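## Task

Shelf spots are labelled by a lot number printed on the shelf edge beneath each spot, and several spots may carry the same number. Move one cardboard box from a lot 451 spot and one from a lot 434 spot onto the desk so that no part of either overhangs the desk's edge. All other cardboard boxes must stay on their original shelves. If no spot carries one of these lots, leave that lot out. The robot must not fall or finish leaning, or the task fails.

## Robot and tools

Robot: a simulated Hello Robot Stretch 3 with one arm. It has a two-wheeled base (0.33 m long, 0.34 m wide, rounded back), a lift sliding on a vertical mast, and a telescoping arm that reaches out to the robot's right side, ending in a wrist with yaw, pitch and roll and a two-finger gripper. The base cannot slide sideways, so to shift the gripper forward or back you drive the base. The base pivots about the point midway between its wheels, 0.05 m behind the front edge; with the arm in and the wrist folded, a turn sweeps a 0.28 m radius, and an unfolded level wrist reaches past that.

Frames: the base frame sits on the floor between the drive wheels, x forward, y left, z up, in metres. hand_pose is reported in this frame at the point where closed fingertips meet. The odometry frame is the base frame at the start of the scene; base_odometry counts wheel rotation only, so wheel slip looks like travel. Heading is in radians, left positive.

Tool move: one action per call. Optional cameras (list of head_camera, nav_camera, wrist_camera or all; omitted means all, [] means none) and blocking (true by default: returns once everything rests; false: returns within about half a second while motion continues). Action keys:
- base: an object with exactly one key. translate_m is a relative drive in metres from the base's current position, forward positive, -3 to 3. rotate_rad is a relative turn in radians on the spot, left positive, -6.4 to 6.4.
- joints: absolute targets by name, not offsets. lift_m 0 to 1.1 m; arm_m 0 to 0.52 m (extension); wrist_yaw_rad -1.345 to 4.42 (0 aligns the gripper with the arm, positive swings toward the robot's front); wrist_pitch_rad -1.57 to 0.451 (0 level, negative tips fingers down); wrist_roll_rad -2.911 to 2.918 (0 fingers side by side, level); gripper_m -0.089 to 0.179 (larger is wider; fingertip gap is about 0.007 m below the value when nearly shut, 0.025 m below when fully open); head_pan_rad -3.953 to 1.73 (0 forward, positive left, -1.57 looks along the arm); head_tilt_rad -1.53 to 0.419 (negative down). Done tolerances are about ±0.004 for lift, arm and gripper, ±0.02 for yaw and roll, ±0.05 pitch, ±0.1 head.
- speeds: per-key top speed, up to the max pace value. pace: "default" or "max". Default/max: translate 0.12/0.30 m/s, rotate 0.76/1.90 rad/s, lift 0.11/0.15 m/s, arm 0.14/0.40 m/s. The base is capped at 0.10 m/s and 0.63 rad/s unless lift_m < 0.30, arm_m < 0.03 and wrist_yaw_rad > 2.54.
- contact_limits: given only with the matching command. arm_m, translate_m, rotate_rad take a motor_effort percentage 1 to 100 at which that motion halts (contact_stop); lift_m takes {"down": n, "up": n} as percent of motor force beyond free motion (below about 12 may trip in free air). Base motions have no contact stop unless you set one; each wheel then stops on its own and may turn the robot.
- servos: "reboot", alone, to re-enable servos that shut off.
An unknown key makes a call invalid; an out-of-range value is refused, and a refusal or an uncommanded stop cancels the remaining move/wait/finished_scene calls of that reply. Each action lasts at most about 14 s before time_out. A new move overrides only the joints (and base) it names.

Other tools: wait (seconds 0 to 10, plus cameras) just observes; stop brakes all running motions; zoom_image (camera, region [x0,y0,x1,y1] in pixels, max 504x504) enlarges part of the latest image; finished_scene (scene number) ends the scene irreversibly, and the result must hold without the robot.

Results: base_status and joint_status show done, moving, off_target (resting away from target, maybe still pushing), stopped, contact_stop (that joint goes slack), time_out or torque_fault (target dropped). on_its_own lists uncommanded behaviour; "held at" is a target, not a reading. motor_effort is percent of maximum, positive toward higher values, with peak in brackets; wrist pitch tops out near 45 and roll near 72. base_tilt in degrees (forward/right positive, a few degrees of bias). turned_by_wheels vs turned_by_imu: trust the IMU when they differ by over 0.15 rad. lidar_m: 12 distances at 0.17 m height, sector 1 ahead, counter-clockwise (4 left, 7 back, 10 right); "-" means nothing or too close. wrist_depth_mm and head_depth_mm are 7x7 grids of median depth.

Cameras: head_camera image is rotated; turn it a quarter clockwise to view upright. nav_camera needs a quarter turn counterclockwise. Both follow head pan/tilt; wrist_camera rides on the gripper. Calibration lines give intrinsics and base-to-camera transforms.

Gripping: command gripper_m below the object's width to hold; at least 0.05 above it, or fully open, to let go. Readings do not confirm a grasp; a hard squeeze may ease off, so resend it.

Cautions: before folding the wrist (yaw to 3.0) or unfolding, set lift 0.32 to 0.95, pitch -0.4, roll about 0; folded, lift may go to 0.25. With yaw below -0.4 keep pitch at -0.5 or lower. Pushing on rigid things with the gripper above about 0.45 m, or driving while snagged, can tip the robot; if tilt appears, back the gripper away. Wrist and head never contact-stop and can fault after sustained strain. Avoid drops, releasing moving objects, slams and hard pushes. Loose objects may occasionally get nudged.

Each tool is called after "Request:" as name([rows], argument=value, ...), one row to a line, values as JSON.

## Session

Request:
move(joints={"head_pan_rad":-1.0,"head_tilt_rad":-0.3}, cameras=["nav_camera"], pace="max")

Request:
move(joints={"head_pan_rad":-2.5,"head_tilt_rad":-0.3}, cameras=["nav_camera"], pace="max")

Request:
move(joints={"head_pan_rad":-3.8,"head_tilt_rad":-0.3}, cameras=["nav_camera"], pace="max")

Request:
move(joints={"head_pan_rad":0.8,"head_tilt_rad":-0.3}, cameras=["nav_camera"], pace="max")

Scene clock: 0.90 s.
move: done
base_odometry: x=+0.000 y=+0.000 heading=+0.000
turned_by_wheels: +0.000
turned_by_imu: +0.000
base_tilt: forward=-0.4 right=-1.2
lidar_m: 0.73 0.73 0.85 1.53 2.66 1.26 1.01 1.12 1.81 1.63 1.39 0.83
head_depth_mm: 1654 1779 1847 1920 1777 1758 1562 / 1674 1839 1930 1991 2024 1919 1560 / 1693 1893 1978 2079 2135 1903 1555 / 1720 1911 2026 2104 2131 1893 1550 / 1531 1578 1647 1750 1832 1895 1523 / 1265 1310 1366 1418 1486 1569 1486 / 1059 1087 1125 1161 1207 1255 1306
base_status: not commanded
joint_positions: lift_m=+0.374 arm_m=+0.001 wrist_yaw_rad=+3.009 wrist_pitch_rad=-0.462 wrist_roll_rad=+0.000 gripper_m=+0.037 head_pan_rad=-1.028 head_tilt_rad=-0.301
joint_status: all done
measured_speeds: all 0
motor_effort: left_wheel=-0.4(0.7) right_wheel=+0.6(1.1) lift_m=+22.9(23.8) arm_m=-4.6(5.1) wrist_yaw_rad=+0.7(1.1) wrist_pitch_rad=+1.9(2.0) wrist_roll_rad=-0.3(0.3) gripper_m=-0.1(0.8) head_pan_rad=+1.9(4.7) head_tilt_rad=-3.6(8.1)
hand_pose: x=+0.0076 y=+0.0712 z=+0.3774 quat_wxyz=(+0.207, +0.697, +0.116, +0.676) (m; base frame)
wrist_depth_mm: - 138 - - - 858 - / - 151 - - - 983 - / - 167 924 - - 949 - / 846 769 203 821 811 799 770 / 695 674 212 659 655 669 665 / 605 597 126 572 128 583 577 / 524 532 287 354 504 511 512
pictures: nav_camera (sideways)
camera_calibration:
nav_camera: T_world_to_cam=[[0.154633, -0.223068, 0.96246, -1.21058], [-0.848416, -0.529153, 0.0136688, 0.0375881], [0.50624, -0.81868, -0.271079, 0.302935], [0, 0, 0, 1]] pos_world=[0.0657289, -0.00214664, 1.24674]

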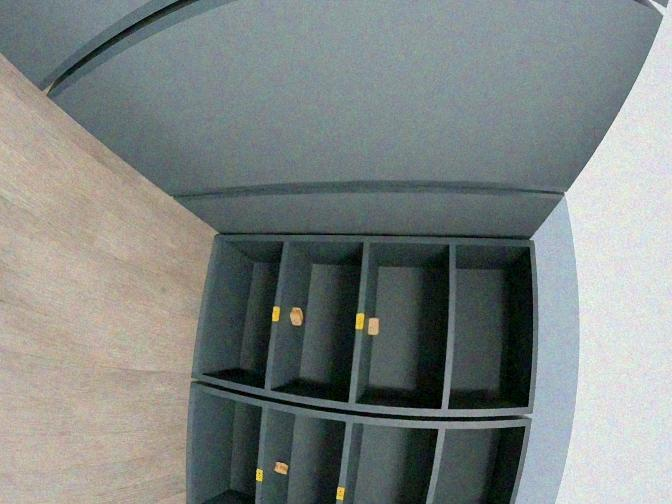

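Scene clock: 3.00 s.
move: done
base_odometry: x=+0.000 y=+0.000 heading=+0.000
turned_by_wheels: +0.000
turned_by_imu: +0.000
base_tilt: forward=-0.3 right=-1.3
lidar_m: 0.73 0.73 0.85 1.53 2.66 1.26 1.01 1.11 1.81 1.63 1.39 0.83
head_depth_mm: 1300 1358 1414 1471 1362 932 1429 / 1356 1408 1469 1527 1589 922 1551 / 1395 1463 1516 1589 1669 1766 1553 / 1446 1504 1573 1646 1750 1813 1545 / 1523 1577 1654 1750 1826 1898 1537 / 1577 1654 1739 1837 1943 1984 1530 / 1646 1733 1823 1920 2064 1970 1519
base_status: not commanded
joint_positions: lift_m=+0.374 arm_m=+0.001 wrist_yaw_rad=+3.009 wrist_pitch_rad=-0.462 wrist_roll_rad=+0.000 gripper_m=+0.037 head_pan_rad=-2.508 head_tilt_rad=-0.301
joint_status: all done
measured_speeds: translate_m=+0.000 rotate_rad=+0.000 lift_m=+0.000 arm_m=+0.000 wrist_yaw_rad=+0.000 wrist_pitch_rad=+0.000 wrist_roll_rad=+0.000 head_pan_rad=+0.024 head_tilt_rad=+0.000
motor_effort: left_wheel=-0.4(1.0) right_wheel=+0.2(1.2) lift_m=+23.7(24.0) arm_m=-8.2(8.2) wrist_yaw_rad=+0.6(2.1) wrist_pitch_rad=+1.9(2.1) wrist_roll_rad=+0.1(0.3) gripper_m=+0.7(0.8) head_pan_rad=+3.4(4.8) head_tilt_rad=-2.3(6.2)
hand_pose: x=+0.0076 y=+0.0712 z=+0.3774 quat_wxyz=(+0.207, +0.697, +0.116, +0.676) (m; base frame)
wrist_depth_mm: - 139 - - - 872 - / - 151 - - - 999 - / - 167 938 - - 925 - / 830 765 203 828 797 809 755 / 702 674 211 661 652 675 659 / 600 590 126 580 129 580 583 / 530 541 287 355 509 513 508
pictures: nav_camera (sideways)
camera_calibration:
nav_camera: T_world_to_cam=[[-0.208253, -0.174065, 0.962461, -1.20838], [-0.603313, 0.797387, 0.013669, 0.0360505], [-0.769834, -0.577819, -0.271074, 0.310677], [0, 0, 0, 1]] pos_world=[0.00927039, -0.0595685, 1.24674]

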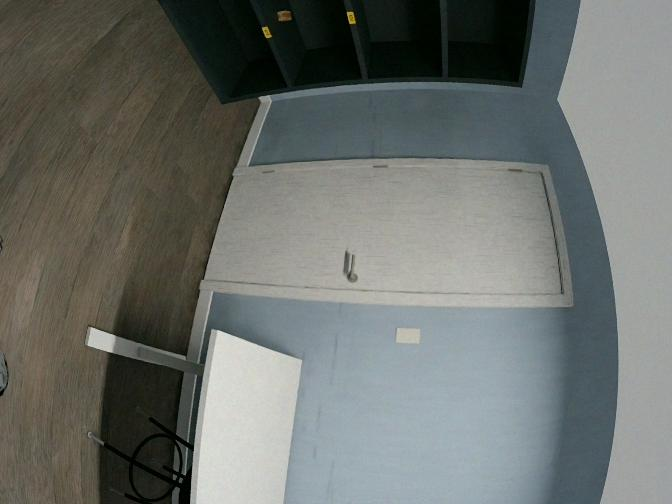

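Scene clock: 3.97 s.
move: done
base_odometry: x=+0.000 y=+0.000 heading=+0.000
turned_by_wheels: +0.000
turned_by_imu: +0.000
base_tilt: forward=-0.2 right=-1.1
lidar_m: 0.73 0.72 0.85 1.53 2.66 1.26 1.01 1.11 1.81 1.62 1.39 0.83
head_depth_mm: 2423 2476 - - - - - / 2485 2578 2668 2790 2830 2026 1603 / 2602 2706 2883 3002 2921 2002 1541 / 2275 2419 2575 2707 2428 2007 1544 / 2010 2125 2212 2307 1478 1829 1528 / 1800 1872 1936 1976 1296 1919 1525 / 1621 1678 1759 1781 1276 1733 1475
base_status: not commanded
joint_positions: lift_m=+0.374 arm_m=+0.001 wrist_yaw_rad=+3.009 wrist_pitch_rad=-0.462 wrist_roll_rad=+0.000 gripper_m=+0.037 head_pan_rad=-3.835 head_tilt_rad=-0.301
joint_status: all done
measured_speeds: all 0
motor_effort: left_wheel=-0.2(0.8) right_wheel=+0.0(1.1) lift_m=+23.6(24.3) arm_m=-9.2(10.1) wrist_yaw_rad=-0.1(1.5) wrist_pitch_rad=+1.9(2.0) wrist_roll_rad=+0.1(0.3) gripper_m=+0.6(0.9) head_pan_rad=+3.0(6.0) head_tilt_rad=-2.0(5.0)
hand_pose: x=+0.0076 y=+0.0712 z=+0.3774 quat_wxyz=(+0.207, +0.697, +0.116, +0.676) (m; base frame)
wrist_depth_mm: - 139 - - - 871 - / - 150 - - - 995 - / - 167 924 - - 944 - / 835 767 204 815 804 793 762 / 703 683 211 663 655 670 660 / 599 599 126 568 129 582 576 / 535 540 286 355 500 514 508
pictures: nav_camera (sideways)
camera_calibration:
nav_camera: T_world_to_cam=[[-0.219195, 0.160059, 0.962463, -1.20831], [0.628092, 0.778019, 0.0136584, 0.0286098], [-0.746628, 0.607509, -0.27107, 0.310558], [0, 0, 0, 1]] pos_world=[-0.0509541, -0.0175247, 1.24674]

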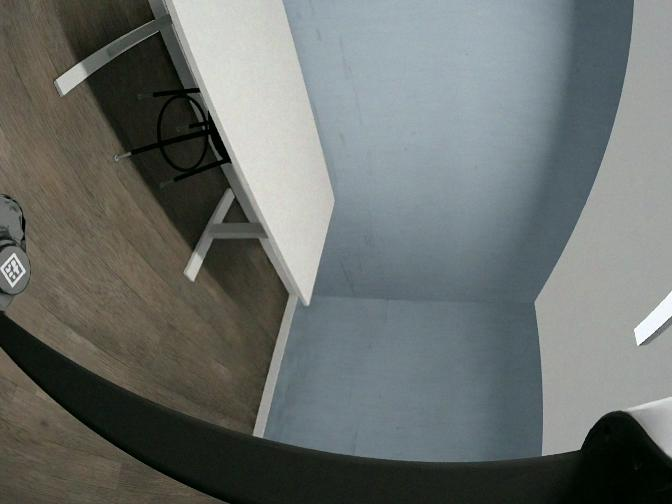

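Scene clock: 7.13 s.
move: done
base_odometry: x=+0.000 y=+0.000 heading=+0.000
turned_by_wheels: +0.000
turned_by_imu: +0.000
base_tilt: forward=-0.3 right=-1.2
lidar_m: 0.72 0.73 0.85 1.53 2.66 1.26 1.01 1.11 1.81 1.62 1.39 0.83
head_depth_mm: 604 625 649 673 700 730 762 / 639 664 689 717 748 781 818 / 677 703 737 768 802 839 883 / 720 751 783 825 863 907 960 / 771 806 848 887 935 985 1046 / 832 871 917 965 1030 1094 1165 / 897 937 995 1058 1124 1201 1288
base_status: not commanded
joint_positions: lift_m=+0.374 arm_m=+0.001 wrist_yaw_rad=+3.009 wrist_pitch_rad=-0.462 wrist_roll_rad=+0.000 gripper_m=+0.037 head_pan_rad=+0.808 head_tilt_rad=-0.301
joint_status: all done
measured_speeds: translate_m=+0.000 rotate_rad=+0.000 lift_m=+0.000 arm_m=+0.000 wrist_yaw_rad=+0.000 wrist_pitch_rad=+0.000 wrist_roll_rad=+0.000 head_pan_rad=-0.024 head_tilt_rad=+0.000
motor_effort: left_wheel=-0.3(0.8) right_wheel=-0.4(1.1) lift_m=+24.4(24.8) arm_m=-12.7(13.4) wrist_yaw_rad=-1.0(1.6) wrist_pitch_rad=+1.9(2.1) wrist_roll_rad=-0.2(0.3) gripper_m=+0.2(1.1) head_pan_rad=-2.7(7.3) head_tilt_rad=-0.2(4.0)
hand_pose: x=+0.0076 y=+0.0712 z=+0.3774 quat_wxyz=(+0.207, +0.697, +0.116, +0.676) (m; base frame)
wrist_depth_mm: - 139 - - - 850 - / - 151 - - - 973 - / - 167 936 - - 948 - / 838 775 204 802 788 807 777 / 695 674 212 662 650 674 666 / 597 596 126 573 129 585 578 / 520 539 289 353 499 508 509
pictures: nav_camera (sideways)
camera_calibration:
nav_camera: T_world_to_cam=[[0.174792, 0.207629, 0.962464, -1.21071], [0.732788, -0.680319, 0.0136824, 0.0278988], [0.657624, 0.702891, -0.271063, 0.302014], [0, 0, 0, 1]] pos_world=[-0.00743348, 0.0580758, 1.24674]

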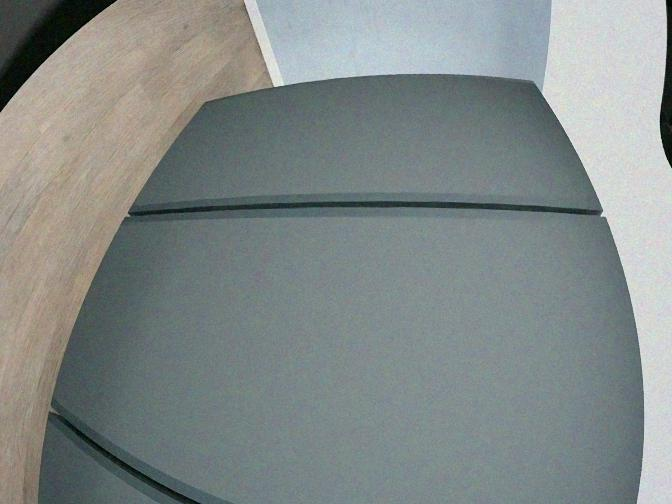

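Request:
move(joints={"head_pan_rad":-1.3,"head_tilt_rad":-0.3}, cameras=["head_camera"], pace="max")

Request:
zoom_image(camera="head_camera", region=[380, 0, 680, 250])

Request:
zoom_image(camera="head_camera", region=[380, 250, 680, 504])

Scene clock: 25.37 s.
move: done
base_odometry: x=+0.000 y=+0.000 heading=+0.000
turned_by_wheels: +0.000
turned_by_imu: +0.000
base_tilt: forward=-0.3 right=-1.3
lidar_m: 0.72 0.73 0.85 1.53 2.66 1.26 1.01 1.11 1.81 1.62 1.39 0.83
head_depth_mm: 1657 1846 1977 2049 2044 1930 1561 / 1548 1827 1969 2076 2023 1922 1543 / 1553 1784 1683 1645 1745 1818 1546 / 1712 1862 1965 2075 2124 1892 1534 / 1728 1868 1971 2085 2103 1884 1532 / 1628 1859 1973 2069 2075 1882 1522 / 1558 1766 1813 1833 1781 1821 1511
base_status: not commanded
joint_positions: lift_m=+0.374 arm_m=+0.001 wrist_yaw_rad=+3.009 wrist_pitch_rad=-0.462 wrist_roll_rad=+0.000 gripper_m=+0.037 head_pan_rad=-1.308 head_tilt_rad=-0.301
joint_status: all done
measured_speeds: translate_m=+0.000 rotate_rad=+0.000 lift_m=+0.000 arm_m=+0.000 wrist_yaw_rad=+0.000 wrist_pitch_rad=+0.000 wrist_roll_rad=+0.000 head_pan_rad=+0.024 head_tilt_rad=+0.000
motor_effort: left_wheel=-0.4(0.7) right_wheel=+0.7(1.4) lift_m=+24.6(25.5) arm_m=-12.7(13.2) wrist_yaw_rad=-0.4(1.6) wrist_pitch_rad=+2.0(2.0) wrist_roll_rad=+0.0(0.4) gripper_m=+0.3(1.0) head_pan_rad=+3.5(4.9) head_tilt_rad=+2.8(5.4)
hand_pose: x=+0.0076 y=+0.0712 z=+0.3774 quat_wxyz=(+0.207, +0.697, +0.116, +0.676) (m; base frame)
wrist_depth_mm: - 138 - - - 872 - / - 151 - - - 989 - / - 167 912 - - 932 - / 829 760 204 815 822 798 763 / 701 680 212 664 655 672 664 / 596 593 126 565 128 584 576 / 529 537 289 354 506 516 514
pictures: head_camera (sideways)
camera_calibration:
head_camera: T_world_to_cam=[[-0.108425, 0.225068, -0.968291, 1.27645], [0.973866, 0.219589, -0.0580086, 0.0692594], [0.19957, -0.949276, -0.242996, 0.270588], [0, 0, 0, 1]] pos_world=[0.0169485, -0.0456338, 1.30574]

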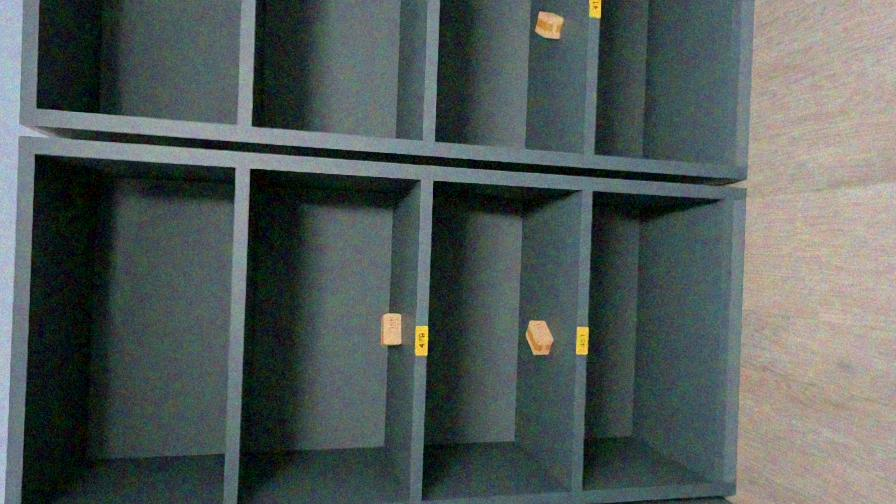

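Scaled by 1.680 from the camera's 896x504 image, which has a finer 1280x720 frame.

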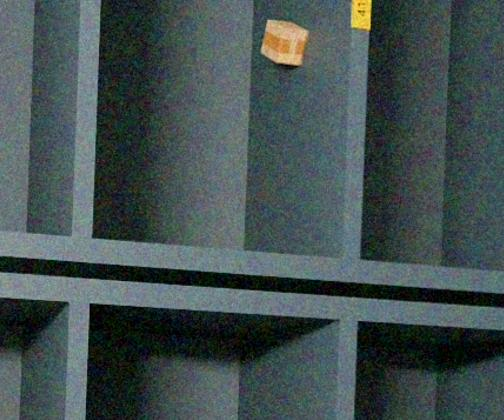

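Scaled by 1.680 from the camera's 896x504 image, which has a finer 1280x720 frame.

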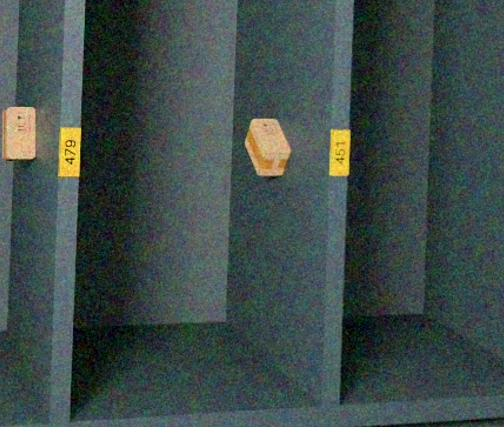

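Request:
move(joints={"head_pan_rad":-1.65,"head_tilt_rad":-0.3}, cameras=["head_camera"], pace="max")

Request:
zoom_image(camera="head_camera", region=[380, 150, 680, 400])

Scene clock: 34.73 s.
move: done
base_odometry: x=+0.000 y=+0.000 heading=+0.000
turned_by_wheels: +0.000
turned_by_imu: +0.000
base_tilt: forward=-0.3 right=-1.2
lidar_m: 0.72 0.72 0.85 1.53 2.66 1.26 1.01 1.11 1.81 1.63 1.39 0.83
head_depth_mm: 2122 2145 2251 2349 2377 2037 1557 / 1922 1945 1980 1994 2135 2033 1548 / 1845 2050 2183 2279 2313 1984 1546 / 1848 1961 2085 2177 2284 1937 1538 / 1734 1911 2006 2108 2096 1891 1543 / 1417 1515 1653 1621 1704 1798 1521 / 1627 1777 1859 1928 1931 1871 1516
base_status: not commanded
joint_positions: lift_m=+0.374 arm_m=+0.001 wrist_yaw_rad=+3.009 wrist_pitch_rad=-0.462 wrist_roll_rad=+0.000 gripper_m=+0.037 head_pan_rad=-1.653 head_tilt_rad=-0.301
joint_status: all done
measured_speeds: all 0
motor_effort: left_wheel=-0.6(0.6) right_wheel=+1.2(1.2) lift_m=+24.7(25.7) arm_m=-12.9(13.4) wrist_yaw_rad=-0.3(1.2) wrist_pitch_rad=+1.9(2.0) wrist_roll_rad=+0.0(0.3) gripper_m=+0.4(1.0) head_pan_rad=-2.7(4.9) head_tilt_rad=+4.7(8.1)
hand_pose: x=+0.0076 y=+0.0712 z=+0.3774 quat_wxyz=(+0.207, +0.697, +0.116, +0.676) (m; base frame)
wrist_depth_mm: - 138 - - - 853 - / - 151 - - - 997 - / - 167 932 - - 938 - / 837 771 203 810 800 800 761 / 692 673 211 660 653 671 664 / 605 599 126 570 129 584 576 / 530 548 288 355 502 514 512
pictures: head_camera (sideways)
camera_calibration:
head_camera: T_world_to_cam=[[-0.0258486, 0.248475, -0.968293, 1.27593], [0.990722, -0.122912, -0.0579879, 0.0691321], [-0.133424, -0.960808, -0.242992, 0.272679], [0, 0, 0, 1]] pos_world=[0.000872114, -0.0465466, 1.30574]

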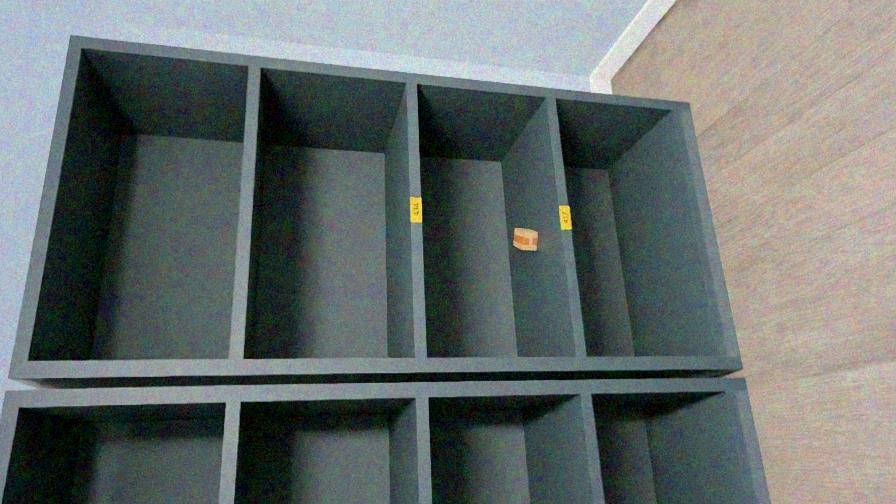

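Scaled by 1.680 from the camera's 896x504 image, which has a finer 1280x720 frame.

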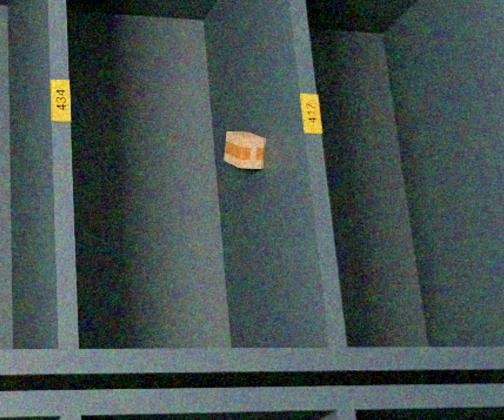

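Request:
move(base={"rotate_rad":-1.12}, cameras=[], pace="max")

Request:
move(base={"translate_m":0.92}, joints={"lift_m":0.57,"head_pan_rad":-1.57,"head_tilt_rad":-0.5}, cameras=[], pace="max")

Request:
move(base={"rotate_rad":1.36}, cameras=[], pace="max")

Request:
move(joints={"wrist_yaw_rad":0,"gripper_m":0.179,"wrist_pitch_rad":-0.4}, cameras=[], pace="max")

Request:
move(joints={"wrist_pitch_rad":-0.25})

Scene clock: 113.73 s.
move: done
base_odometry: x=+0.000 y=+0.000 heading=-1.120
turned_by_wheels: -1.120
turned_by_imu: -1.101
base_tilt: forward=-0.4 right=-1.1
lidar_m: 1.55 0.86 0.73 0.73 0.83 1.37 2.66 1.64 1.01 1.11 1.75 1.62
head_depth_mm: 1312 1371 1424 1503 1358 930 1522 / 1331 1388 1449 1524 1339 922 1556 / 1344 1407 1463 1548 1333 957 1446 / 1360 1425 1484 1569 1611 950 1536 / 1378 1438 1506 1587 1674 1764 1536 / 1383 1455 1522 1600 1688 1754 1521 / 1395 1467 1536 1622 1702 1802 1521
base_status: done
joint_positions: lift_m=+0.374 arm_m=+0.001 wrist_yaw_rad=+3.009 wrist_pitch_rad=-0.462 wrist_roll_rad=+0.000 gripper_m=+0.037 head_pan_rad=-1.650 head_tilt_rad=-0.300
joint_status: not commanded
measured_speeds: all 0
motor_effort: left_wheel=+7.1(12.0) right_wheel=-9.1(13.5) lift_m=+26.1(26.9) arm_m=-12.9(13.5) wrist_yaw_rad=+0.2(2.1) wrist_pitch_rad=+1.9(2.1) wrist_roll_rad=+0.0(0.3) gripper_m=+0.4(1.0) head_pan_rad=+3.6(4.3) head_tilt_rad=+4.1(6.0)
hand_pose: x=+0.0076 y=+0.0712 z=+0.3774 quat_wxyz=(+0.207, +0.697, +0.116, +0.676) (m; base frame)
wrist_depth_mm: - 138 - - - - - / - 150 161 - - - - / - 167 176 - - - - / 844 759 204 811 809 795 800 / 697 665 212 652 656 677 666 / 605 592 126 576 129 582 581 / 529 537 289 354 504 511 513
pictures: none
No camera images: "cameras" was empty.

Scene clock: 123.90 s.
move: done
base_odometry: x=+0.401 y=-0.828 heading=-1.120
turned_by_wheels: +0.000
turned_by_imu: +0.000
base_tilt: forward=-0.4 right=-1.3
lidar_m: 0.97 0.61 0.52 0.52 0.59 0.99 3.51 1.58 1.63 1.74 0.86 0.82
head_depth_mm: 1400 1502 1614 1765 1913 1628 1325 / 1424 1536 1675 1810 1960 1616 1321 / 1457 1582 1718 1854 1982 1609 1313 / 1495 1606 1745 1918 2023 1597 1301 / 1541 1658 1805 1985 2057 1594 1291 / 1571 1696 1837 2012 1974 1579 1292 / 1232 1306 1405 1531 1721 1527 1295
base_status: done
joint_positions: lift_m=+0.570 arm_m=+0.001 wrist_yaw_rad=+3.009 wrist_pitch_rad=-0.463 wrist_roll_rad=+0.000 gripper_m=+0.037 head_pan_rad=-1.570 head_tilt_rad=-0.500
joint_status: all done
measured_speeds: all 0
motor_effort: left_wheel=+1.9(12.5) right_wheel=+5.8(10.9) lift_m=+30.3(34.7) arm_m=-10.0(13.2) wrist_yaw_rad=-0.4(1.9) wrist_pitch_rad=+2.1(2.2) wrist_roll_rad=+0.1(0.4) gripper_m=+0.4(1.1) head_pan_rad=-3.2(5.1) head_tilt_rad=-4.4(6.9)
hand_pose: x=+0.0076 y=+0.0711 z=+0.5727 quat_wxyz=(+0.208, +0.697, +0.117, +0.676) (m; base frame)
wrist_depth_mm: - 139 - - - - 473 / - 150 161 - - - 524 / 756 166 175 - - 602 - / - 187 192 - - 663 - / 965 912 211 150 152 727 - / 823 833 126 795 129 766 766 / 735 742 286 716 699 708 691
pictures: none
No camera images: "cameras" was empty.

Scene clock: 127.00 s.
move: done
base_odometry: x=+0.401 y=-0.828 heading=+0.240
turned_by_wheels: +1.360
turned_by_imu: +1.337
base_tilt: forward=-0.4 right=-1.2
lidar_m: 0.52 0.54 0.74 2.06 1.74 1.57 1.74 1.50 0.82 1.18 0.73 0.54
head_depth_mm: 832 1026 1055 912 1026 976 1097 / 858 1052 1116 900 1251 1033 1211 / 888 1051 1114 886 1230 1022 1234 / 921 1051 1114 874 1231 1053 1237 / 957 1046 1106 865 1223 1044 1222 / 967 1048 1098 851 1214 1037 1221 / 969 1048 1102 842 1201 1030 1214
base_status: done
joint_positions: lift_m=+0.570 arm_m=+0.001 wrist_yaw_rad=+3.009 wrist_pitch_rad=-0.463 wrist_roll_rad=+0.000 gripper_m=+0.037 head_pan_rad=-1.570 head_tilt_rad=-0.500
joint_status: not commanded
measured_speeds: all 0
motor_effort: left_wheel=-8.9(12.6) right_wheel=+8.4(12.3) lift_m=+30.1(30.9) arm_m=-13.0(13.4) wrist_yaw_rad=+1.2(2.1) wrist_pitch_rad=+2.1(2.2) wrist_roll_rad=-0.1(0.3) gripper_m=+0.4(0.9) head_pan_rad=-2.8(3.7) head_tilt_rad=-4.2(5.3)
hand_pose: x=+0.0076 y=+0.0711 z=+0.5727 quat_wxyz=(+0.208, +0.697, +0.117, +0.676) (m; base frame)
wrist_depth_mm: - 139 - - - - - / - 151 - - - - - / - 168 - - - - - / - - 203 - - - - / 970 972 211 916 912 912 - / 837 830 126 795 129 790 - / 728 745 287 715 701 717 697
pictures: none
No camera images: "cameras" was empty.

Scene clock: 128.97 s.
move: done
base_odometry: x=+0.401 y=-0.828 heading=+0.240
turned_by_wheels: +0.000
turned_by_imu: +0.000
base_tilt: forward=-0.4 right=-1.2
lidar_m: 0.52 0.54 0.74 2.06 1.73 1.57 1.74 1.50 0.82 1.18 0.73 0.54
head_depth_mm: 832 1026 1054 911 1023 979 1091 / 856 1044 1109 902 1253 1033 1211 / 885 1049 1118 889 1242 1021 1228 / 917 1051 1109 877 1238 1054 1229 / 960 1047 1106 864 1220 1044 1221 / 973 1051 1102 852 1211 1039 1218 / 965 1047 1099 840 1209 1030 1215
base_status: not commanded
joint_positions: lift_m=+0.570 arm_m=+0.001 wrist_yaw_rad=+0.003 wrist_pitch_rad=-0.420 wrist_roll_rad=+0.000 gripper_m=+0.179 head_pan_rad=-1.570 head_tilt_rad=-0.500
joint_status: all done
measured_speeds: all 0
motor_effort: left_wheel=-8.8(9.2) right_wheel=+8.6(9.8) lift_m=+29.5(30.8) arm_m=-12.1(13.4) wrist_yaw_rad=-3.2(7.8) wrist_pitch_rad=+3.2(5.9) wrist_roll_rad=-0.2(0.3) gripper_m=+0.4(83.8) head_pan_rad=-2.8(3.5) head_tilt_rad=-3.2(4.3)
hand_pose: x=-0.0208 y=-0.3697 z=+0.5822 quat_wxyz=(+0.692, +0.149, -0.691, -0.147) (m; base frame)
wrist_depth_mm: - - - 627 - - - / - - - - - - 478 / - - - - - - 511 / - - - - - - 575 / - 142 - - - 822 603 / - 140 - - - - - / - 735 739 734 737 725 105
pictures: none
No camera images: "cameras" was empty.

Scene clock: 129.80 s.
move: done
base_odometry: x=+0.401 y=-0.828 heading=+0.240
turned_by_wheels: +0.000
turned_by_imu: +0.000
base_tilt: forward=-0.3 right=-1.1
lidar_m: 0.52 0.54 0.74 2.06 1.74 1.57 1.74 1.50 0.82 1.18 0.73 0.54
head_depth_mm: 833 1026 1060 911 1020 978 1095 / 860 1053 1111 900 1252 1028 1210 / 887 1048 1114 887 1242 1024 1232 / 919 1048 1116 877 1228 1055 1226 / 957 1046 1105 863 1219 1043 1220 / 971 1052 1093 853 1214 1039 1213 / 969 1047 1098 841 1202 1029 1214
base_status: not commanded
joint_positions: lift_m=+0.570 arm_m=+0.001 wrist_yaw_rad=+0.003 wrist_pitch_rad=-0.272 wrist_roll_rad=+0.000 gripper_m=+0.179 head_pan_rad=-1.570 head_tilt_rad=-0.500
joint_status: all done
measured_speeds: all 0
motor_effort: left_wheel=-8.3(9.0) right_wheel=+8.9(9.7) lift_m=+29.7(30.4) arm_m=-12.2(12.6) wrist_yaw_rad=-3.1(4.9) wrist_pitch_rad=+3.6(4.5) wrist_roll_rad=+0.0(0.3) gripper_m=+0.6(1.0) head_pan_rad=-3.1(3.1) head_tilt_rad=-4.6(4.6)
hand_pose: x=-0.0207 y=-0.3859 z=+0.6167 quat_wxyz=(+0.701, +0.097, -0.700, -0.095) (m; base frame)
wrist_depth_mm: - - - - - - - / - - - - - - - / - - - - - - 500 / - - - - - - 524 / - 146 - - - - 564 / - 126 - - - 830 - / - - - - - - 105
pictures: head_camera (sideways), nav_camera (sideways), wrist_camera
camera_calibration:
head_camera: T_world_to_cam=[[-0.0465649, 0.432526, -0.900418, 1.18745], [0.997502, -0.027798, -0.0649386, 0.0780424], [-0.0531175, -0.901193, -0.430151, 0.51574], [0, 0, 0, 1]] pos_world=[0.00484077, -0.0466518, 1.29611]
nav_camera: T_world_to_cam=[[0.0173066, -0.456182, 0.889718, -1.11482], [-0.999793, -0.017415, 0.0105186, 0.0426259], [0.010696, -0.889716, -0.456389, 0.547175], [0, 0, 0, 1]] pos_world=[0.0560582, -0.020989, 1.24115]
wrist_camera: T_world_to_cam=[[-0.998864, -0.043352, -0.0197628, -0.0185619], [-0.00220456, 0.456412, -0.889766, 0.757307], [0.0475931, -0.888712, -0.455989, 0.10544], [0, 0, 0, 1]] pos_world=[-0.0218896, -0.252742, 0.721539]

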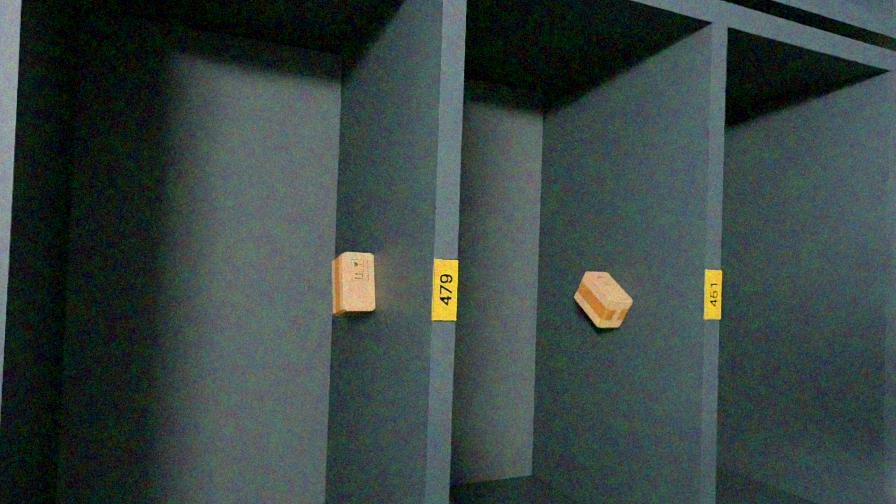

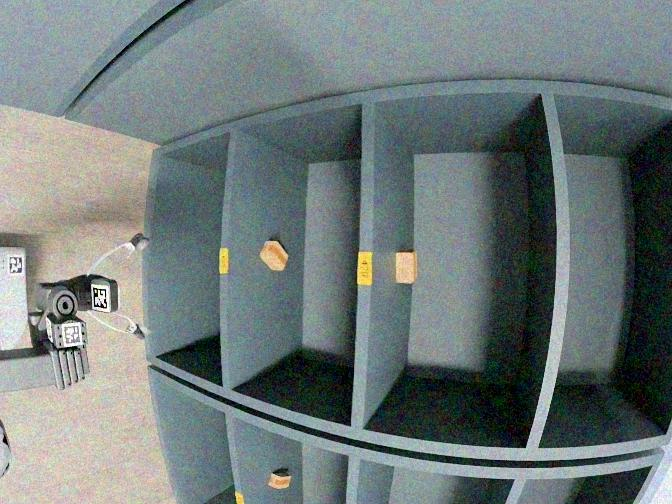

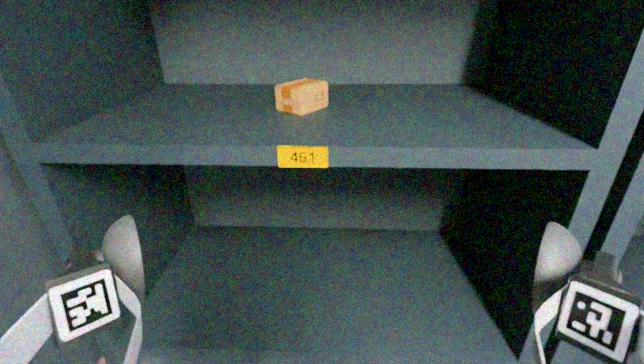

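Request:
move(base={"rotate_rad":-0.627}, joints={"lift_m":0.537}, cameras=[], pace="max")

Request:
move(base={"translate_m":0.085}, cameras=[])

Request:
move(base={"rotate_rad":0.627}, cameras=[], pace="max")

Request:
move(joints={"arm_m":0.25}, cameras=["wrist_camera","head_camera"], pace="max")

Scene clock: 157.97 s.
move: done
base_odometry: x=+0.401 y=-0.828 heading=-0.387
turned_by_wheels: -0.627
turned_by_imu: -0.617
base_tilt: forward=-0.2 right=-1.2
lidar_m: 0.56 0.52 0.53 0.68 1.50 2.47 1.57 1.74 1.50 0.82 1.11 0.82
head_depth_mm: 1312 1411 1444 1542 1684 1637 1325 / 1319 1509 1452 1696 1750 1570 1311 / 1107 1415 1285 1670 1364 1520 1314 / 769 1290 1140 1537 1238 1504 1304 / 680 734 800 882 980 1106 1216 / 715 809 899 952 1118 1192 1219 / 863 1011 1064 842 1203 996 1214
base_status: done
joint_positions: lift_m=+0.537 arm_m=+0.001 wrist_yaw_rad=+0.003 wrist_pitch_rad=-0.270 wrist_roll_rad=+0.000 gripper_m=+0.179 head_pan_rad=-1.570 head_tilt_rad=-0.500
joint_status: all done
measured_speeds: all 0
motor_effort: left_wheel=+7.5(12.6) right_wheel=-8.7(13.0) lift_m=+30.1(31.7) arm_m=-12.5(12.5) wrist_yaw_rad=-2.5(3.9) wrist_pitch_rad=+3.3(3.6) wrist_roll_rad=+0.0(0.3) gripper_m=+0.8(1.2) head_pan_rad=-2.5(2.8) head_tilt_rad=-2.4(3.9)
hand_pose: x=-0.0209 y=-0.3860 z=+0.5841 quat_wxyz=(+0.701, +0.096, -0.700, -0.095) (m; base frame)
wrist_depth_mm: - - 775 - - - - / - - 637 - - - - / - - 593 - - - - / - - - - - - - / - - - - - - - / - 126 - 828 965 937 943 / - - 751 802 795 765 105
pictures: none
No camera images: "cameras" was empty.

Scene clock: 159.93 s.
move: done
base_odometry: x=+0.480 y=-0.860 heading=-0.387
turned_by_wheels: +0.000
turned_by_imu: +0.000
base_tilt: forward=-0.3 right=-1.1
lidar_m: 0.48 0.45 0.46 0.59 1.30 2.11 1.66 1.81 1.55 0.81 1.13 0.71
head_depth_mm: 1332 1480 1473 1606 1691 1619 1326 / 1067 1472 1310 1723 1431 1556 1318 / 874 1347 1280 1595 1295 1525 1311 / 678 735 809 893 990 1152 1237 / 719 793 866 903 1068 1102 1224 / 831 959 1004 852 1207 1001 1217 / 935 1011 1062 787 1209 932 1215
base_status: done
joint_positions: lift_m=+0.537 arm_m=+0.001 wrist_yaw_rad=+0.003 wrist_pitch_rad=-0.270 wrist_roll_rad=+0.000 gripper_m=+0.179 head_pan_rad=-1.570 head_tilt_rad=-0.500
joint_status: not commanded
measured_speeds: all 0
motor_effort: left_wheel=+7.0(11.7) right_wheel=+4.9(7.7) lift_m=+27.4(30.7) arm_m=-12.9(13.3) wrist_yaw_rad=-2.3(3.9) wrist_pitch_rad=+3.3(3.4) wrist_roll_rad=-0.1(0.3) gripper_m=+0.2(1.0) head_pan_rad=-2.1(2.8) head_tilt_rad=-1.8(3.4)
hand_pose: x=-0.0209 y=-0.3860 z=+0.5841 quat_wxyz=(+0.701, +0.096, -0.700, -0.095) (m; base frame)
wrist_depth_mm: - - - - - - - / - - - - - - - / - - - 598 - - - / - - - 691 - - - / - 146 - 751 - - - / - 126 - 787 891 942 940 / - - - 768 801 778 105
pictures: none
No camera images: "cameras" was empty.

Scene clock: 161.90 s.
move: done
base_odometry: x=+0.480 y=-0.860 heading=+0.240
turned_by_wheels: +0.627
turned_by_imu: +0.617
base_tilt: forward=-0.1 right=-1.2
lidar_m: 0.45 0.47 0.64 1.79 2.58 1.67 1.81 1.54 0.82 1.13 0.64 0.47
head_depth_mm: 829 1003 1079 847 1160 1004 1163 / 855 1005 1067 837 1256 993 1247 / 882 1006 1067 827 1241 985 1226 / 916 1005 1062 816 1235 981 1224 / 929 1005 1065 803 1218 973 1227 / 929 1002 1066 796 1214 967 1217 / 926 991 1054 787 1109 966 1157
base_status: done
joint_positions: lift_m=+0.537 arm_m=+0.001 wrist_yaw_rad=+0.003 wrist_pitch_rad=-0.270 wrist_roll_rad=+0.000 gripper_m=+0.179 head_pan_rad=-1.570 head_tilt_rad=-0.500
joint_status: not commanded
measured_speeds: all 0
motor_effort: left_wheel=-8.4(12.7) right_wheel=+9.4(13.1) lift_m=+24.4(27.8) arm_m=-12.2(13.5) wrist_yaw_rad=-1.7(3.9) wrist_pitch_rad=+3.2(3.4) wrist_roll_rad=-0.1(0.3) gripper_m=+0.4(0.9) head_pan_rad=-1.9(2.6) head_tilt_rad=-2.1(3.7)
hand_pose: x=-0.0209 y=-0.3860 z=+0.5841 quat_wxyz=(+0.701, +0.096, -0.700, -0.095) (m; base frame)
wrist_depth_mm: - 796 - - - 757 - / - - - 596 - - - / - - - - - - - / - - - - - - - / - 142 - - - 973 - / - 126 - - - - - / - - - - - - 105
pictures: none
No camera images: "cameras" was empty.

Scene clock: 163.77 s.
move: done
base_odometry: x=+0.480 y=-0.860 heading=+0.240
turned_by_wheels: +0.000
turned_by_imu: +0.000
base_tilt: forward=-0.3 right=-1.2
lidar_m: 0.45 0.47 0.64 1.79 2.59 1.66 1.81 1.54 0.82 1.13 0.64 0.47
head_depth_mm: 830 1007 1074 844 1160 1000 1159 / 854 1006 1070 836 1252 991 1243 / 883 1003 1066 824 1240 987 567 / 918 1006 1069 816 1231 977 634 / 925 1006 1066 804 1220 973 1220 / 930 1002 1062 800 1213 971 1219 / 929 993 1051 785 1109 963 1151
base_status: not commanded
joint_positions: lift_m=+0.537 arm_m=+0.250 wrist_yaw_rad=+0.003 wrist_pitch_rad=-0.270 wrist_roll_rad=+0.000 gripper_m=+0.179 head_pan_rad=-1.570 head_tilt_rad=-0.500
joint_status: all done
measured_speeds: all 0
motor_effort: left_wheel=-8.2(8.5) right_wheel=+9.2(9.7) lift_m=+23.7(24.9) arm_m=+13.0(15.1) wrist_yaw_rad=-2.6(4.1) wrist_pitch_rad=+3.3(3.4) wrist_roll_rad=-0.1(0.3) gripper_m=+1.1(1.1) head_pan_rad=-2.1(2.3) head_tilt_rad=-2.5(2.8)
hand_pose: x=-0.0209 y=-0.6355 z=+0.5841 quat_wxyz=(+0.701, +0.096, -0.700, -0.095) (m; base frame)
wrist_depth_mm: - 578 - - - - 555 / - - - - - - 594 / - - - 372 - - - / 325 321 318 315 316 316 313 / 278 251 261 260 260 258 257 / 118 140 240 237 233 229 - / - - - - - - 105
pictures: head_camera (sideways), wrist_camera
camera_calibration:
head_camera: T_world_to_cam=[[-0.0465649, 0.432526, -0.900418, 1.18745], [0.997502, -0.027798, -0.0649386, 0.0780424], [-0.0531175, -0.901193, -0.430151, 0.51574], [0, 0, 0, 1]] pos_world=[0.00484077, -0.0466518, 1.29611]
wrist_camera: T_world_to_cam=[[-0.998893, -0.0426738, -0.0197686, -0.0297775], [-0.00179986, 0.454716, -0.890635, 0.841705], [0.0469958, -0.889613, -0.45429, -0.132791], [0, 0, 0, 1]] pos_world=[-0.021989, -0.50214, 0.688737]

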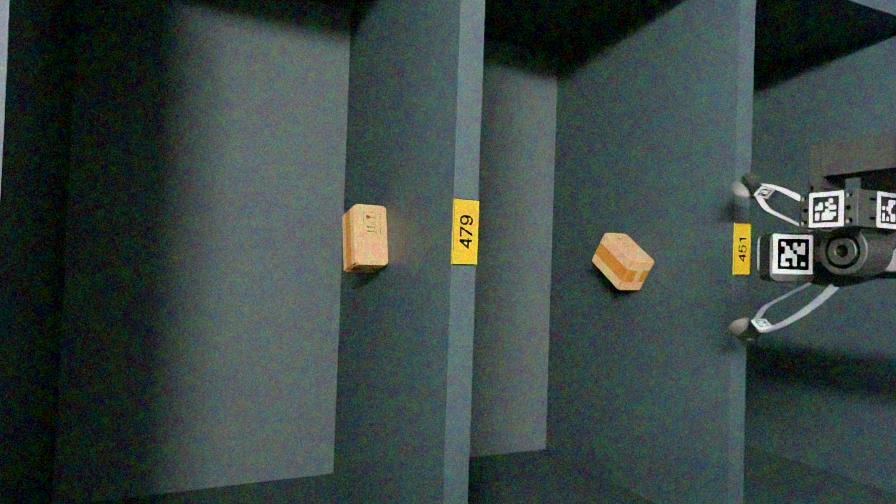

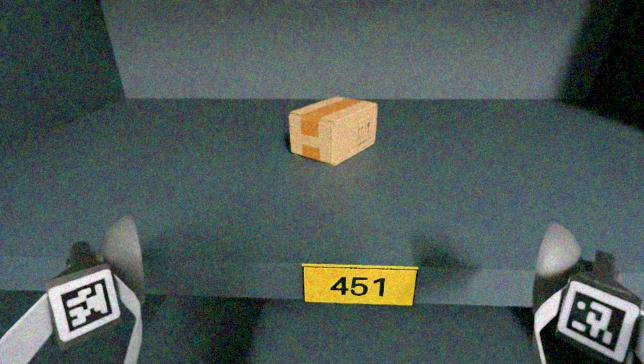

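Request:
move(base={"translate_m":0.096}, joints={"wrist_yaw_rad":-0.38}, cameras=[])

Request:
move(joints={"arm_m":0.40}, cameras=["wrist_camera"])

Scene clock: 193.70 s.
move: done
base_odometry: x=+0.573 y=-0.837 heading=+0.240
turned_by_wheels: +0.000
turned_by_imu: +0.000
base_tilt: forward=-0.3 right=-1.3
lidar_m: 0.36 0.37 0.51 1.41 2.73 1.74 1.91 1.60 0.87 1.10 0.50 0.37
head_depth_mm: 834 1004 1080 845 1260 1000 1246 / 861 1005 1070 833 1251 995 1210 / 891 1004 1066 824 1241 984 567 / 925 1005 1066 814 1228 978 639 / 928 1001 1064 803 1214 977 1224 / 925 1001 1067 792 1161 969 1207 / 763 828 844 761 886 907 1014
base_status: done
joint_positions: lift_m=+0.537 arm_m=+0.250 wrist_yaw_rad=-0.377 wrist_pitch_rad=-0.270 wrist_roll_rad=+0.000 gripper_m=+0.179 head_pan_rad=-1.570 head_tilt_rad=-0.500
joint_status: all done
measured_speeds: all 0
motor_effort: left_wheel=+1.7(7.0) right_wheel=+10.2(13.9) lift_m=+25.8(27.0) arm_m=+13.0(13.5) wrist_yaw_rad=-2.6(4.7) wrist_pitch_rad=+3.3(3.4) wrist_roll_rad=-0.2(0.3) gripper_m=+0.4(1.1) head_pan_rad=-1.6(2.1) head_tilt_rad=-1.4(2.4)
hand_pose: x=-0.1100 y=-0.6186 z=+0.5841 quat_wxyz=(+0.671, -0.037, -0.706, -0.225) (m; base frame)
wrist_depth_mm: - - - - 692 - - / - - - - 697 - - / - - 366 - - - - / 322 319 319 317 314 313 329 / 264 250 263 261 274 294 - / - 141 231 - - - - / - - - - - 688 105
pictures: none
No camera images: "cameras" was empty.

Scene clock: 196.07 s.
move: done
base_odometry: x=+0.573 y=-0.837 heading=+0.240
turned_by_wheels: +0.000
turned_by_imu: +0.000
base_tilt: forward=-0.2 right=-1.2
lidar_m: 0.36 0.37 0.51 1.40 2.72 1.74 1.91 1.60 0.87 1.10 0.50 0.37
head_depth_mm: 837 1003 1084 843 1257 996 1250 / 861 1003 1068 837 1248 994 1246 / 890 1005 1063 824 1242 706 595 / 926 1001 1064 814 1229 774 1175 / 930 1003 1068 803 1219 978 1223 / 929 1004 1065 792 1170 970 1199 / 767 826 842 760 886 907 1015
base_status: not commanded
joint_positions: lift_m=+0.537 arm_m=+0.400 wrist_yaw_rad=-0.377 wrist_pitch_rad=-0.270 wrist_roll_rad=+0.000 gripper_m=+0.179 head_pan_rad=-1.570 head_tilt_rad=-0.500
joint_status: all done
measured_speeds: all 0
motor_effort: left_wheel=+1.6(2.0) right_wheel=+10.2(10.9) lift_m=+27.4(27.8) arm_m=+13.2(15.2) wrist_yaw_rad=-3.4(4.7) wrist_pitch_rad=+3.2(3.4) wrist_roll_rad=-0.1(0.3) gripper_m=+0.4(1.0) head_pan_rad=-1.0(2.0) head_tilt_rad=-1.7(1.8)
hand_pose: x=-0.1100 y=-0.7686 z=+0.5841 quat_wxyz=(+0.671, -0.037, -0.706, -0.225) (m; base frame)
wrist_depth_mm: - - - - - 554 - / - - - - - 587 - / - - - 295 - - - / 321 320 240 256 314 313 309 / 262 251 249 248 259 257 257 / - 141 212 211 211 210 210 / 170 174 180 178 178 178 107
pictures: wrist_camera
camera_calibration:
wrist_camera: T_world_to_cam=[[-0.943608, 0.330474, -0.0197689, 0.168342], [0.166812, 0.423023, -0.890632, 0.896235], [-0.285968, -0.843705, -0.454295, -0.24831], [0, 0, 0, 1]] pos_world=[-0.0616627, -0.644261, 0.688737]

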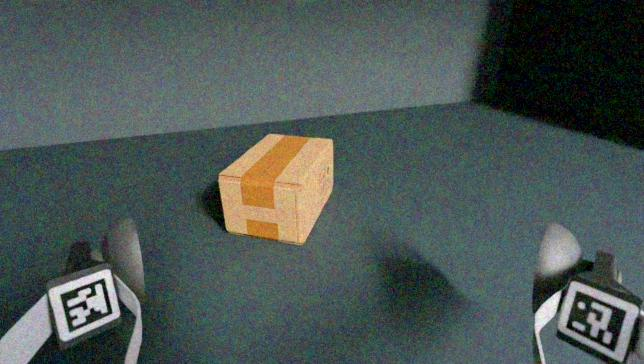

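Request:
move(base={"translate_m":0.01}, joints={"lift_m":0.521}, cameras=[])

Request:
move(joints={"arm_m":0.518}, contact_limits={"arm_m":35}, cameras=["wrist_camera"])

Scene clock: 227.60 s.
move: done
base_odometry: x=+0.583 y=-0.835 heading=+0.240
turned_by_wheels: +0.000
turned_by_imu: +0.000
base_tilt: forward=-0.4 right=-1.2
lidar_m: 0.35 0.36 0.49 1.36 1.89 1.75 1.92 1.59 0.88 1.06 0.49 0.36
head_depth_mm: 837 1002 1082 845 1262 998 1247 / 862 1004 1070 836 1248 996 1234 / 891 1003 1065 825 1233 884 620 / 926 1007 1065 813 1230 788 1167 / 926 1002 1062 803 1222 972 1222 / 926 1006 1049 793 1166 971 1189 / 740 799 815 738 851 905 1011
base_status: done
joint_positions: lift_m=+0.521 arm_m=+0.400 wrist_yaw_rad=-0.377 wrist_pitch_rad=-0.270 wrist_roll_rad=+0.000 gripper_m=+0.179 head_pan_rad=-1.570 head_tilt_rad=-0.500
joint_status: all done
measured_speeds: all 0
motor_effort: left_wheel=+5.2(7.2) right_wheel=+7.9(11.6) lift_m=+25.5(28.8) arm_m=+13.1(13.9) wrist_yaw_rad=-2.9(4.7) wrist_pitch_rad=+3.3(3.3) wrist_roll_rad=-0.2(0.3) gripper_m=+0.1(0.9) head_pan_rad=-1.4(1.4) head_tilt_rad=-0.4(1.2)
hand_pose: x=-0.1101 y=-0.7685 z=+0.5681 quat_wxyz=(+0.671, -0.038, -0.706, -0.225) (m; base frame)
wrist_depth_mm: - - - - - 563 - / - - - - - 598 - / - - - 270 - - - / 303 302 247 245 300 281 295 / 235 225 233 232 231 231 230 / 123 178 190 189 189 188 188 / 152 156 160 160 160 159 107
pictures: none
No camera images: "cameras" was empty.

Scene clock: 229.73 s.
move: done
base_odometry: x=+0.583 y=-0.835 heading=+0.240
turned_by_wheels: +0.000
turned_by_imu: +0.000
base_tilt: forward=-0.4 right=-1.2
lidar_m: 0.35 0.36 0.49 1.37 1.89 1.74 1.92 1.60 0.88 1.06 0.49 0.36
head_depth_mm: 836 1006 1082 843 1263 999 1252 / 861 1003 1066 837 1254 988 1240 / 892 1002 1067 824 1239 799 605 / 929 1004 1064 813 1233 810 1224 / 927 1007 1061 803 1215 970 1225 / 926 1004 1052 793 1165 967 1186 / 740 797 813 737 854 908 1009
base_status: not commanded
joint_positions: lift_m=+0.521 arm_m=+0.518 wrist_yaw_rad=-0.377 wrist_pitch_rad=-0.270 wrist_roll_rad=+0.000 gripper_m=+0.179 head_pan_rad=-1.570 head_tilt_rad=-0.500
joint_status: all done
measured_speeds: all 0
motor_effort: left_wheel=+4.9(5.6) right_wheel=+7.4(8.7) lift_m=+30.4(31.3) arm_m=+13.3(14.5) wrist_yaw_rad=-2.4(4.0) wrist_pitch_rad=+3.2(3.4) wrist_roll_rad=-0.3(0.3) gripper_m=+0.5(1.1) head_pan_rad=-0.7(1.4) head_tilt_rad=-0.5(1.2)
contact_limits: arm_m 35 (drawing in: default 31, maximum 55; extending or still: default 40, maximum 69)
hand_pose: x=-0.1101 y=-0.8865 z=+0.5681 quat_wxyz=(+0.671, -0.038, -0.706, -0.225) (m; base frame)
wrist_depth_mm: 292 310 331 - - - 463 / 305 327 - - - - 493 / 322 340 - - - - - / 303 301 302 190 281 280 293 / 234 223 233 146 161 229 229 / 123 176 183 129 128 188 187 / 151 156 160 141 149 159 107
pictures: wrist_camera
camera_calibration:
wrist_camera: T_world_to_cam=[[-0.943608, 0.330474, -0.0197689, 0.207022], [0.166812, 0.423023, -0.890632, 0.931901], [-0.285968, -0.843705, -0.454295, -0.355136], [0, 0, 0, 1]] pos_world=[-0.0616627, -0.762261, 0.672737]

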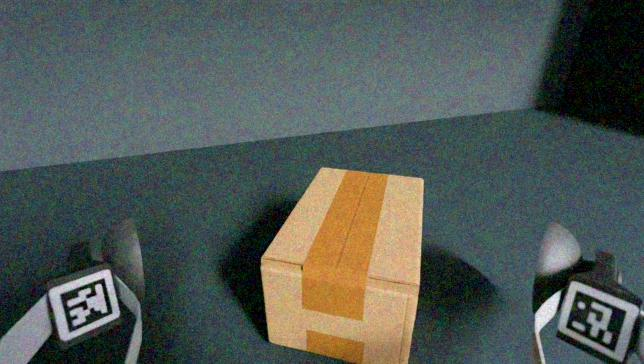

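Request:
move(joints={"gripper_m":0.03}, cameras=[])

Request:
move(joints={"lift_m":0.59}, speeds={"lift_m":0.06}, cameras=["wrist_camera"])

Scene clock: 236.90 s.
move: done
base_odometry: x=+0.583 y=-0.835 heading=+0.240
turned_by_wheels: +0.000
turned_by_imu: +0.000
base_tilt: forward=-0.2 right=-1.2
lidar_m: 0.35 0.36 0.49 1.37 1.88 1.74 1.92 1.60 0.88 1.06 0.49 0.36
head_depth_mm: 837 1006 1082 841 1265 998 1253 / 864 1003 1067 835 1251 992 1238 / 893 1004 1064 821 1239 800 603 / 930 1004 1062 814 1235 811 1228 / 924 1007 1066 801 1221 974 1218 / 923 1002 1048 795 1160 970 1186 / 738 799 814 737 852 903 1014
base_status: not commanded
joint_positions: lift_m=+0.521 arm_m=+0.518 wrist_yaw_rad=-0.379 wrist_pitch_rad=-0.270 wrist_roll_rad=+0.000 gripper_m=+0.031 head_pan_rad=-1.570 head_tilt_rad=-0.500
joint_status: all done
measured_speeds: all 0
motor_effort: left_wheel=+4.6(5.2) right_wheel=+6.9(8.8) lift_m=+26.1(28.0) arm_m=+13.2(13.7) wrist_yaw_rad=-1.4(4.5) wrist_pitch_rad=+3.2(3.4) wrist_roll_rad=+0.0(0.3) gripper_m=-13.7(85.4) head_pan_rad=+0.2(0.9) head_tilt_rad=+0.6(1.5)
contact_limits: arm_m 35 (drawing in: default 31, maximum 55; extending or still: default 40, maximum 69)
hand_pose: x=-0.1105 y=-0.8864 z=+0.5681 quat_wxyz=(+0.670, -0.038, -0.706, -0.226) (m; base frame)
wrist_depth_mm: 291 309 330 - - - 469 / 309 327 - - - - 499 / 321 337 - - - - - / 303 302 298 189 280 280 294 / 235 233 155 147 153 230 229 / 191 190 130 129 124 187 187 / 160 151 155 141 150 150 158
pictures: none
No camera images: "cameras" was empty.

Scene clock: 238.63 s.
move: done
base_odometry: x=+0.583 y=-0.835 heading=+0.240
turned_by_wheels: +0.000
turned_by_imu: +0.000
base_tilt: forward=-0.3 right=-1.2
lidar_m: 0.35 0.36 0.49 1.37 1.88 1.75 1.92 1.60 0.88 1.06 0.49 0.36
head_depth_mm: 836 1005 1078 846 1261 998 1244 / 864 1005 1067 836 1242 990 1184 / 894 1002 1067 823 1190 657 1149 / 928 1005 1066 814 1224 917 1230 / 928 1005 1066 802 1217 973 1221 / 927 999 1054 791 1164 967 1188 / 737 800 814 737 853 907 1016
base_status: not commanded
joint_positions: lift_m=+0.590 arm_m=+0.518 wrist_yaw_rad=-0.379 wrist_pitch_rad=-0.274 wrist_roll_rad=+0.000 gripper_m=+0.031 head_pan_rad=-1.570 head_tilt_rad=-0.500
joint_status: all done
measured_speeds: all 0
motor_effort: left_wheel=+4.2(4.8) right_wheel=+7.6(8.3) lift_m=+31.8(34.4) arm_m=+12.9(13.7) wrist_yaw_rad=-1.8(2.9) wrist_pitch_rad=+3.8(4.0) wrist_roll_rad=+0.0(0.3) gripper_m=-13.8(14.4) head_pan_rad=+0.1(0.6) head_tilt_rad=+1.4(1.6)
contact_limits: arm_m 35 (drawing in: default 31, maximum 55; extending or still: default 40, maximum 69)
hand_pose: x=-0.1103 y=-0.8861 z=+0.6363 quat_wxyz=(+0.670, -0.037, -0.706, -0.227) (m; base frame)
wrist_depth_mm: 292 310 329 - - - 466 / 306 326 - - - - 494 / 325 338 - - - - - / 338 - - 180 179 - - / - 319 150 147 147 314 326 / 285 283 130 129 124 282 280 / 241 102 227 141 224 223 237
pictures: wrist_camera
camera_calibration:
wrist_camera: T_world_to_cam=[[-0.943022, 0.332137, -0.0198539, 0.209557], [0.168594, 0.425534, -0.889099, 0.993924], [-0.286854, -0.841787, -0.457284, -0.320408], [0, 0, 0, 1]] pos_world=[-0.0618628, -0.762266, 0.74134]

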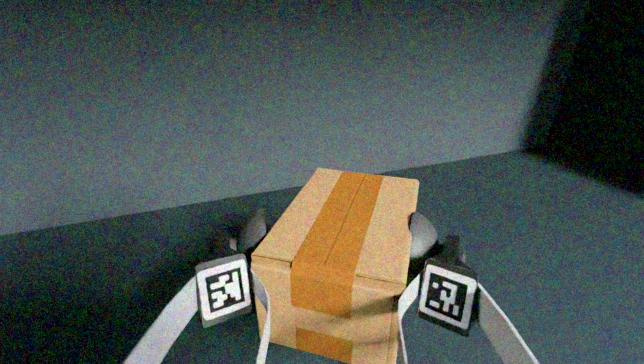

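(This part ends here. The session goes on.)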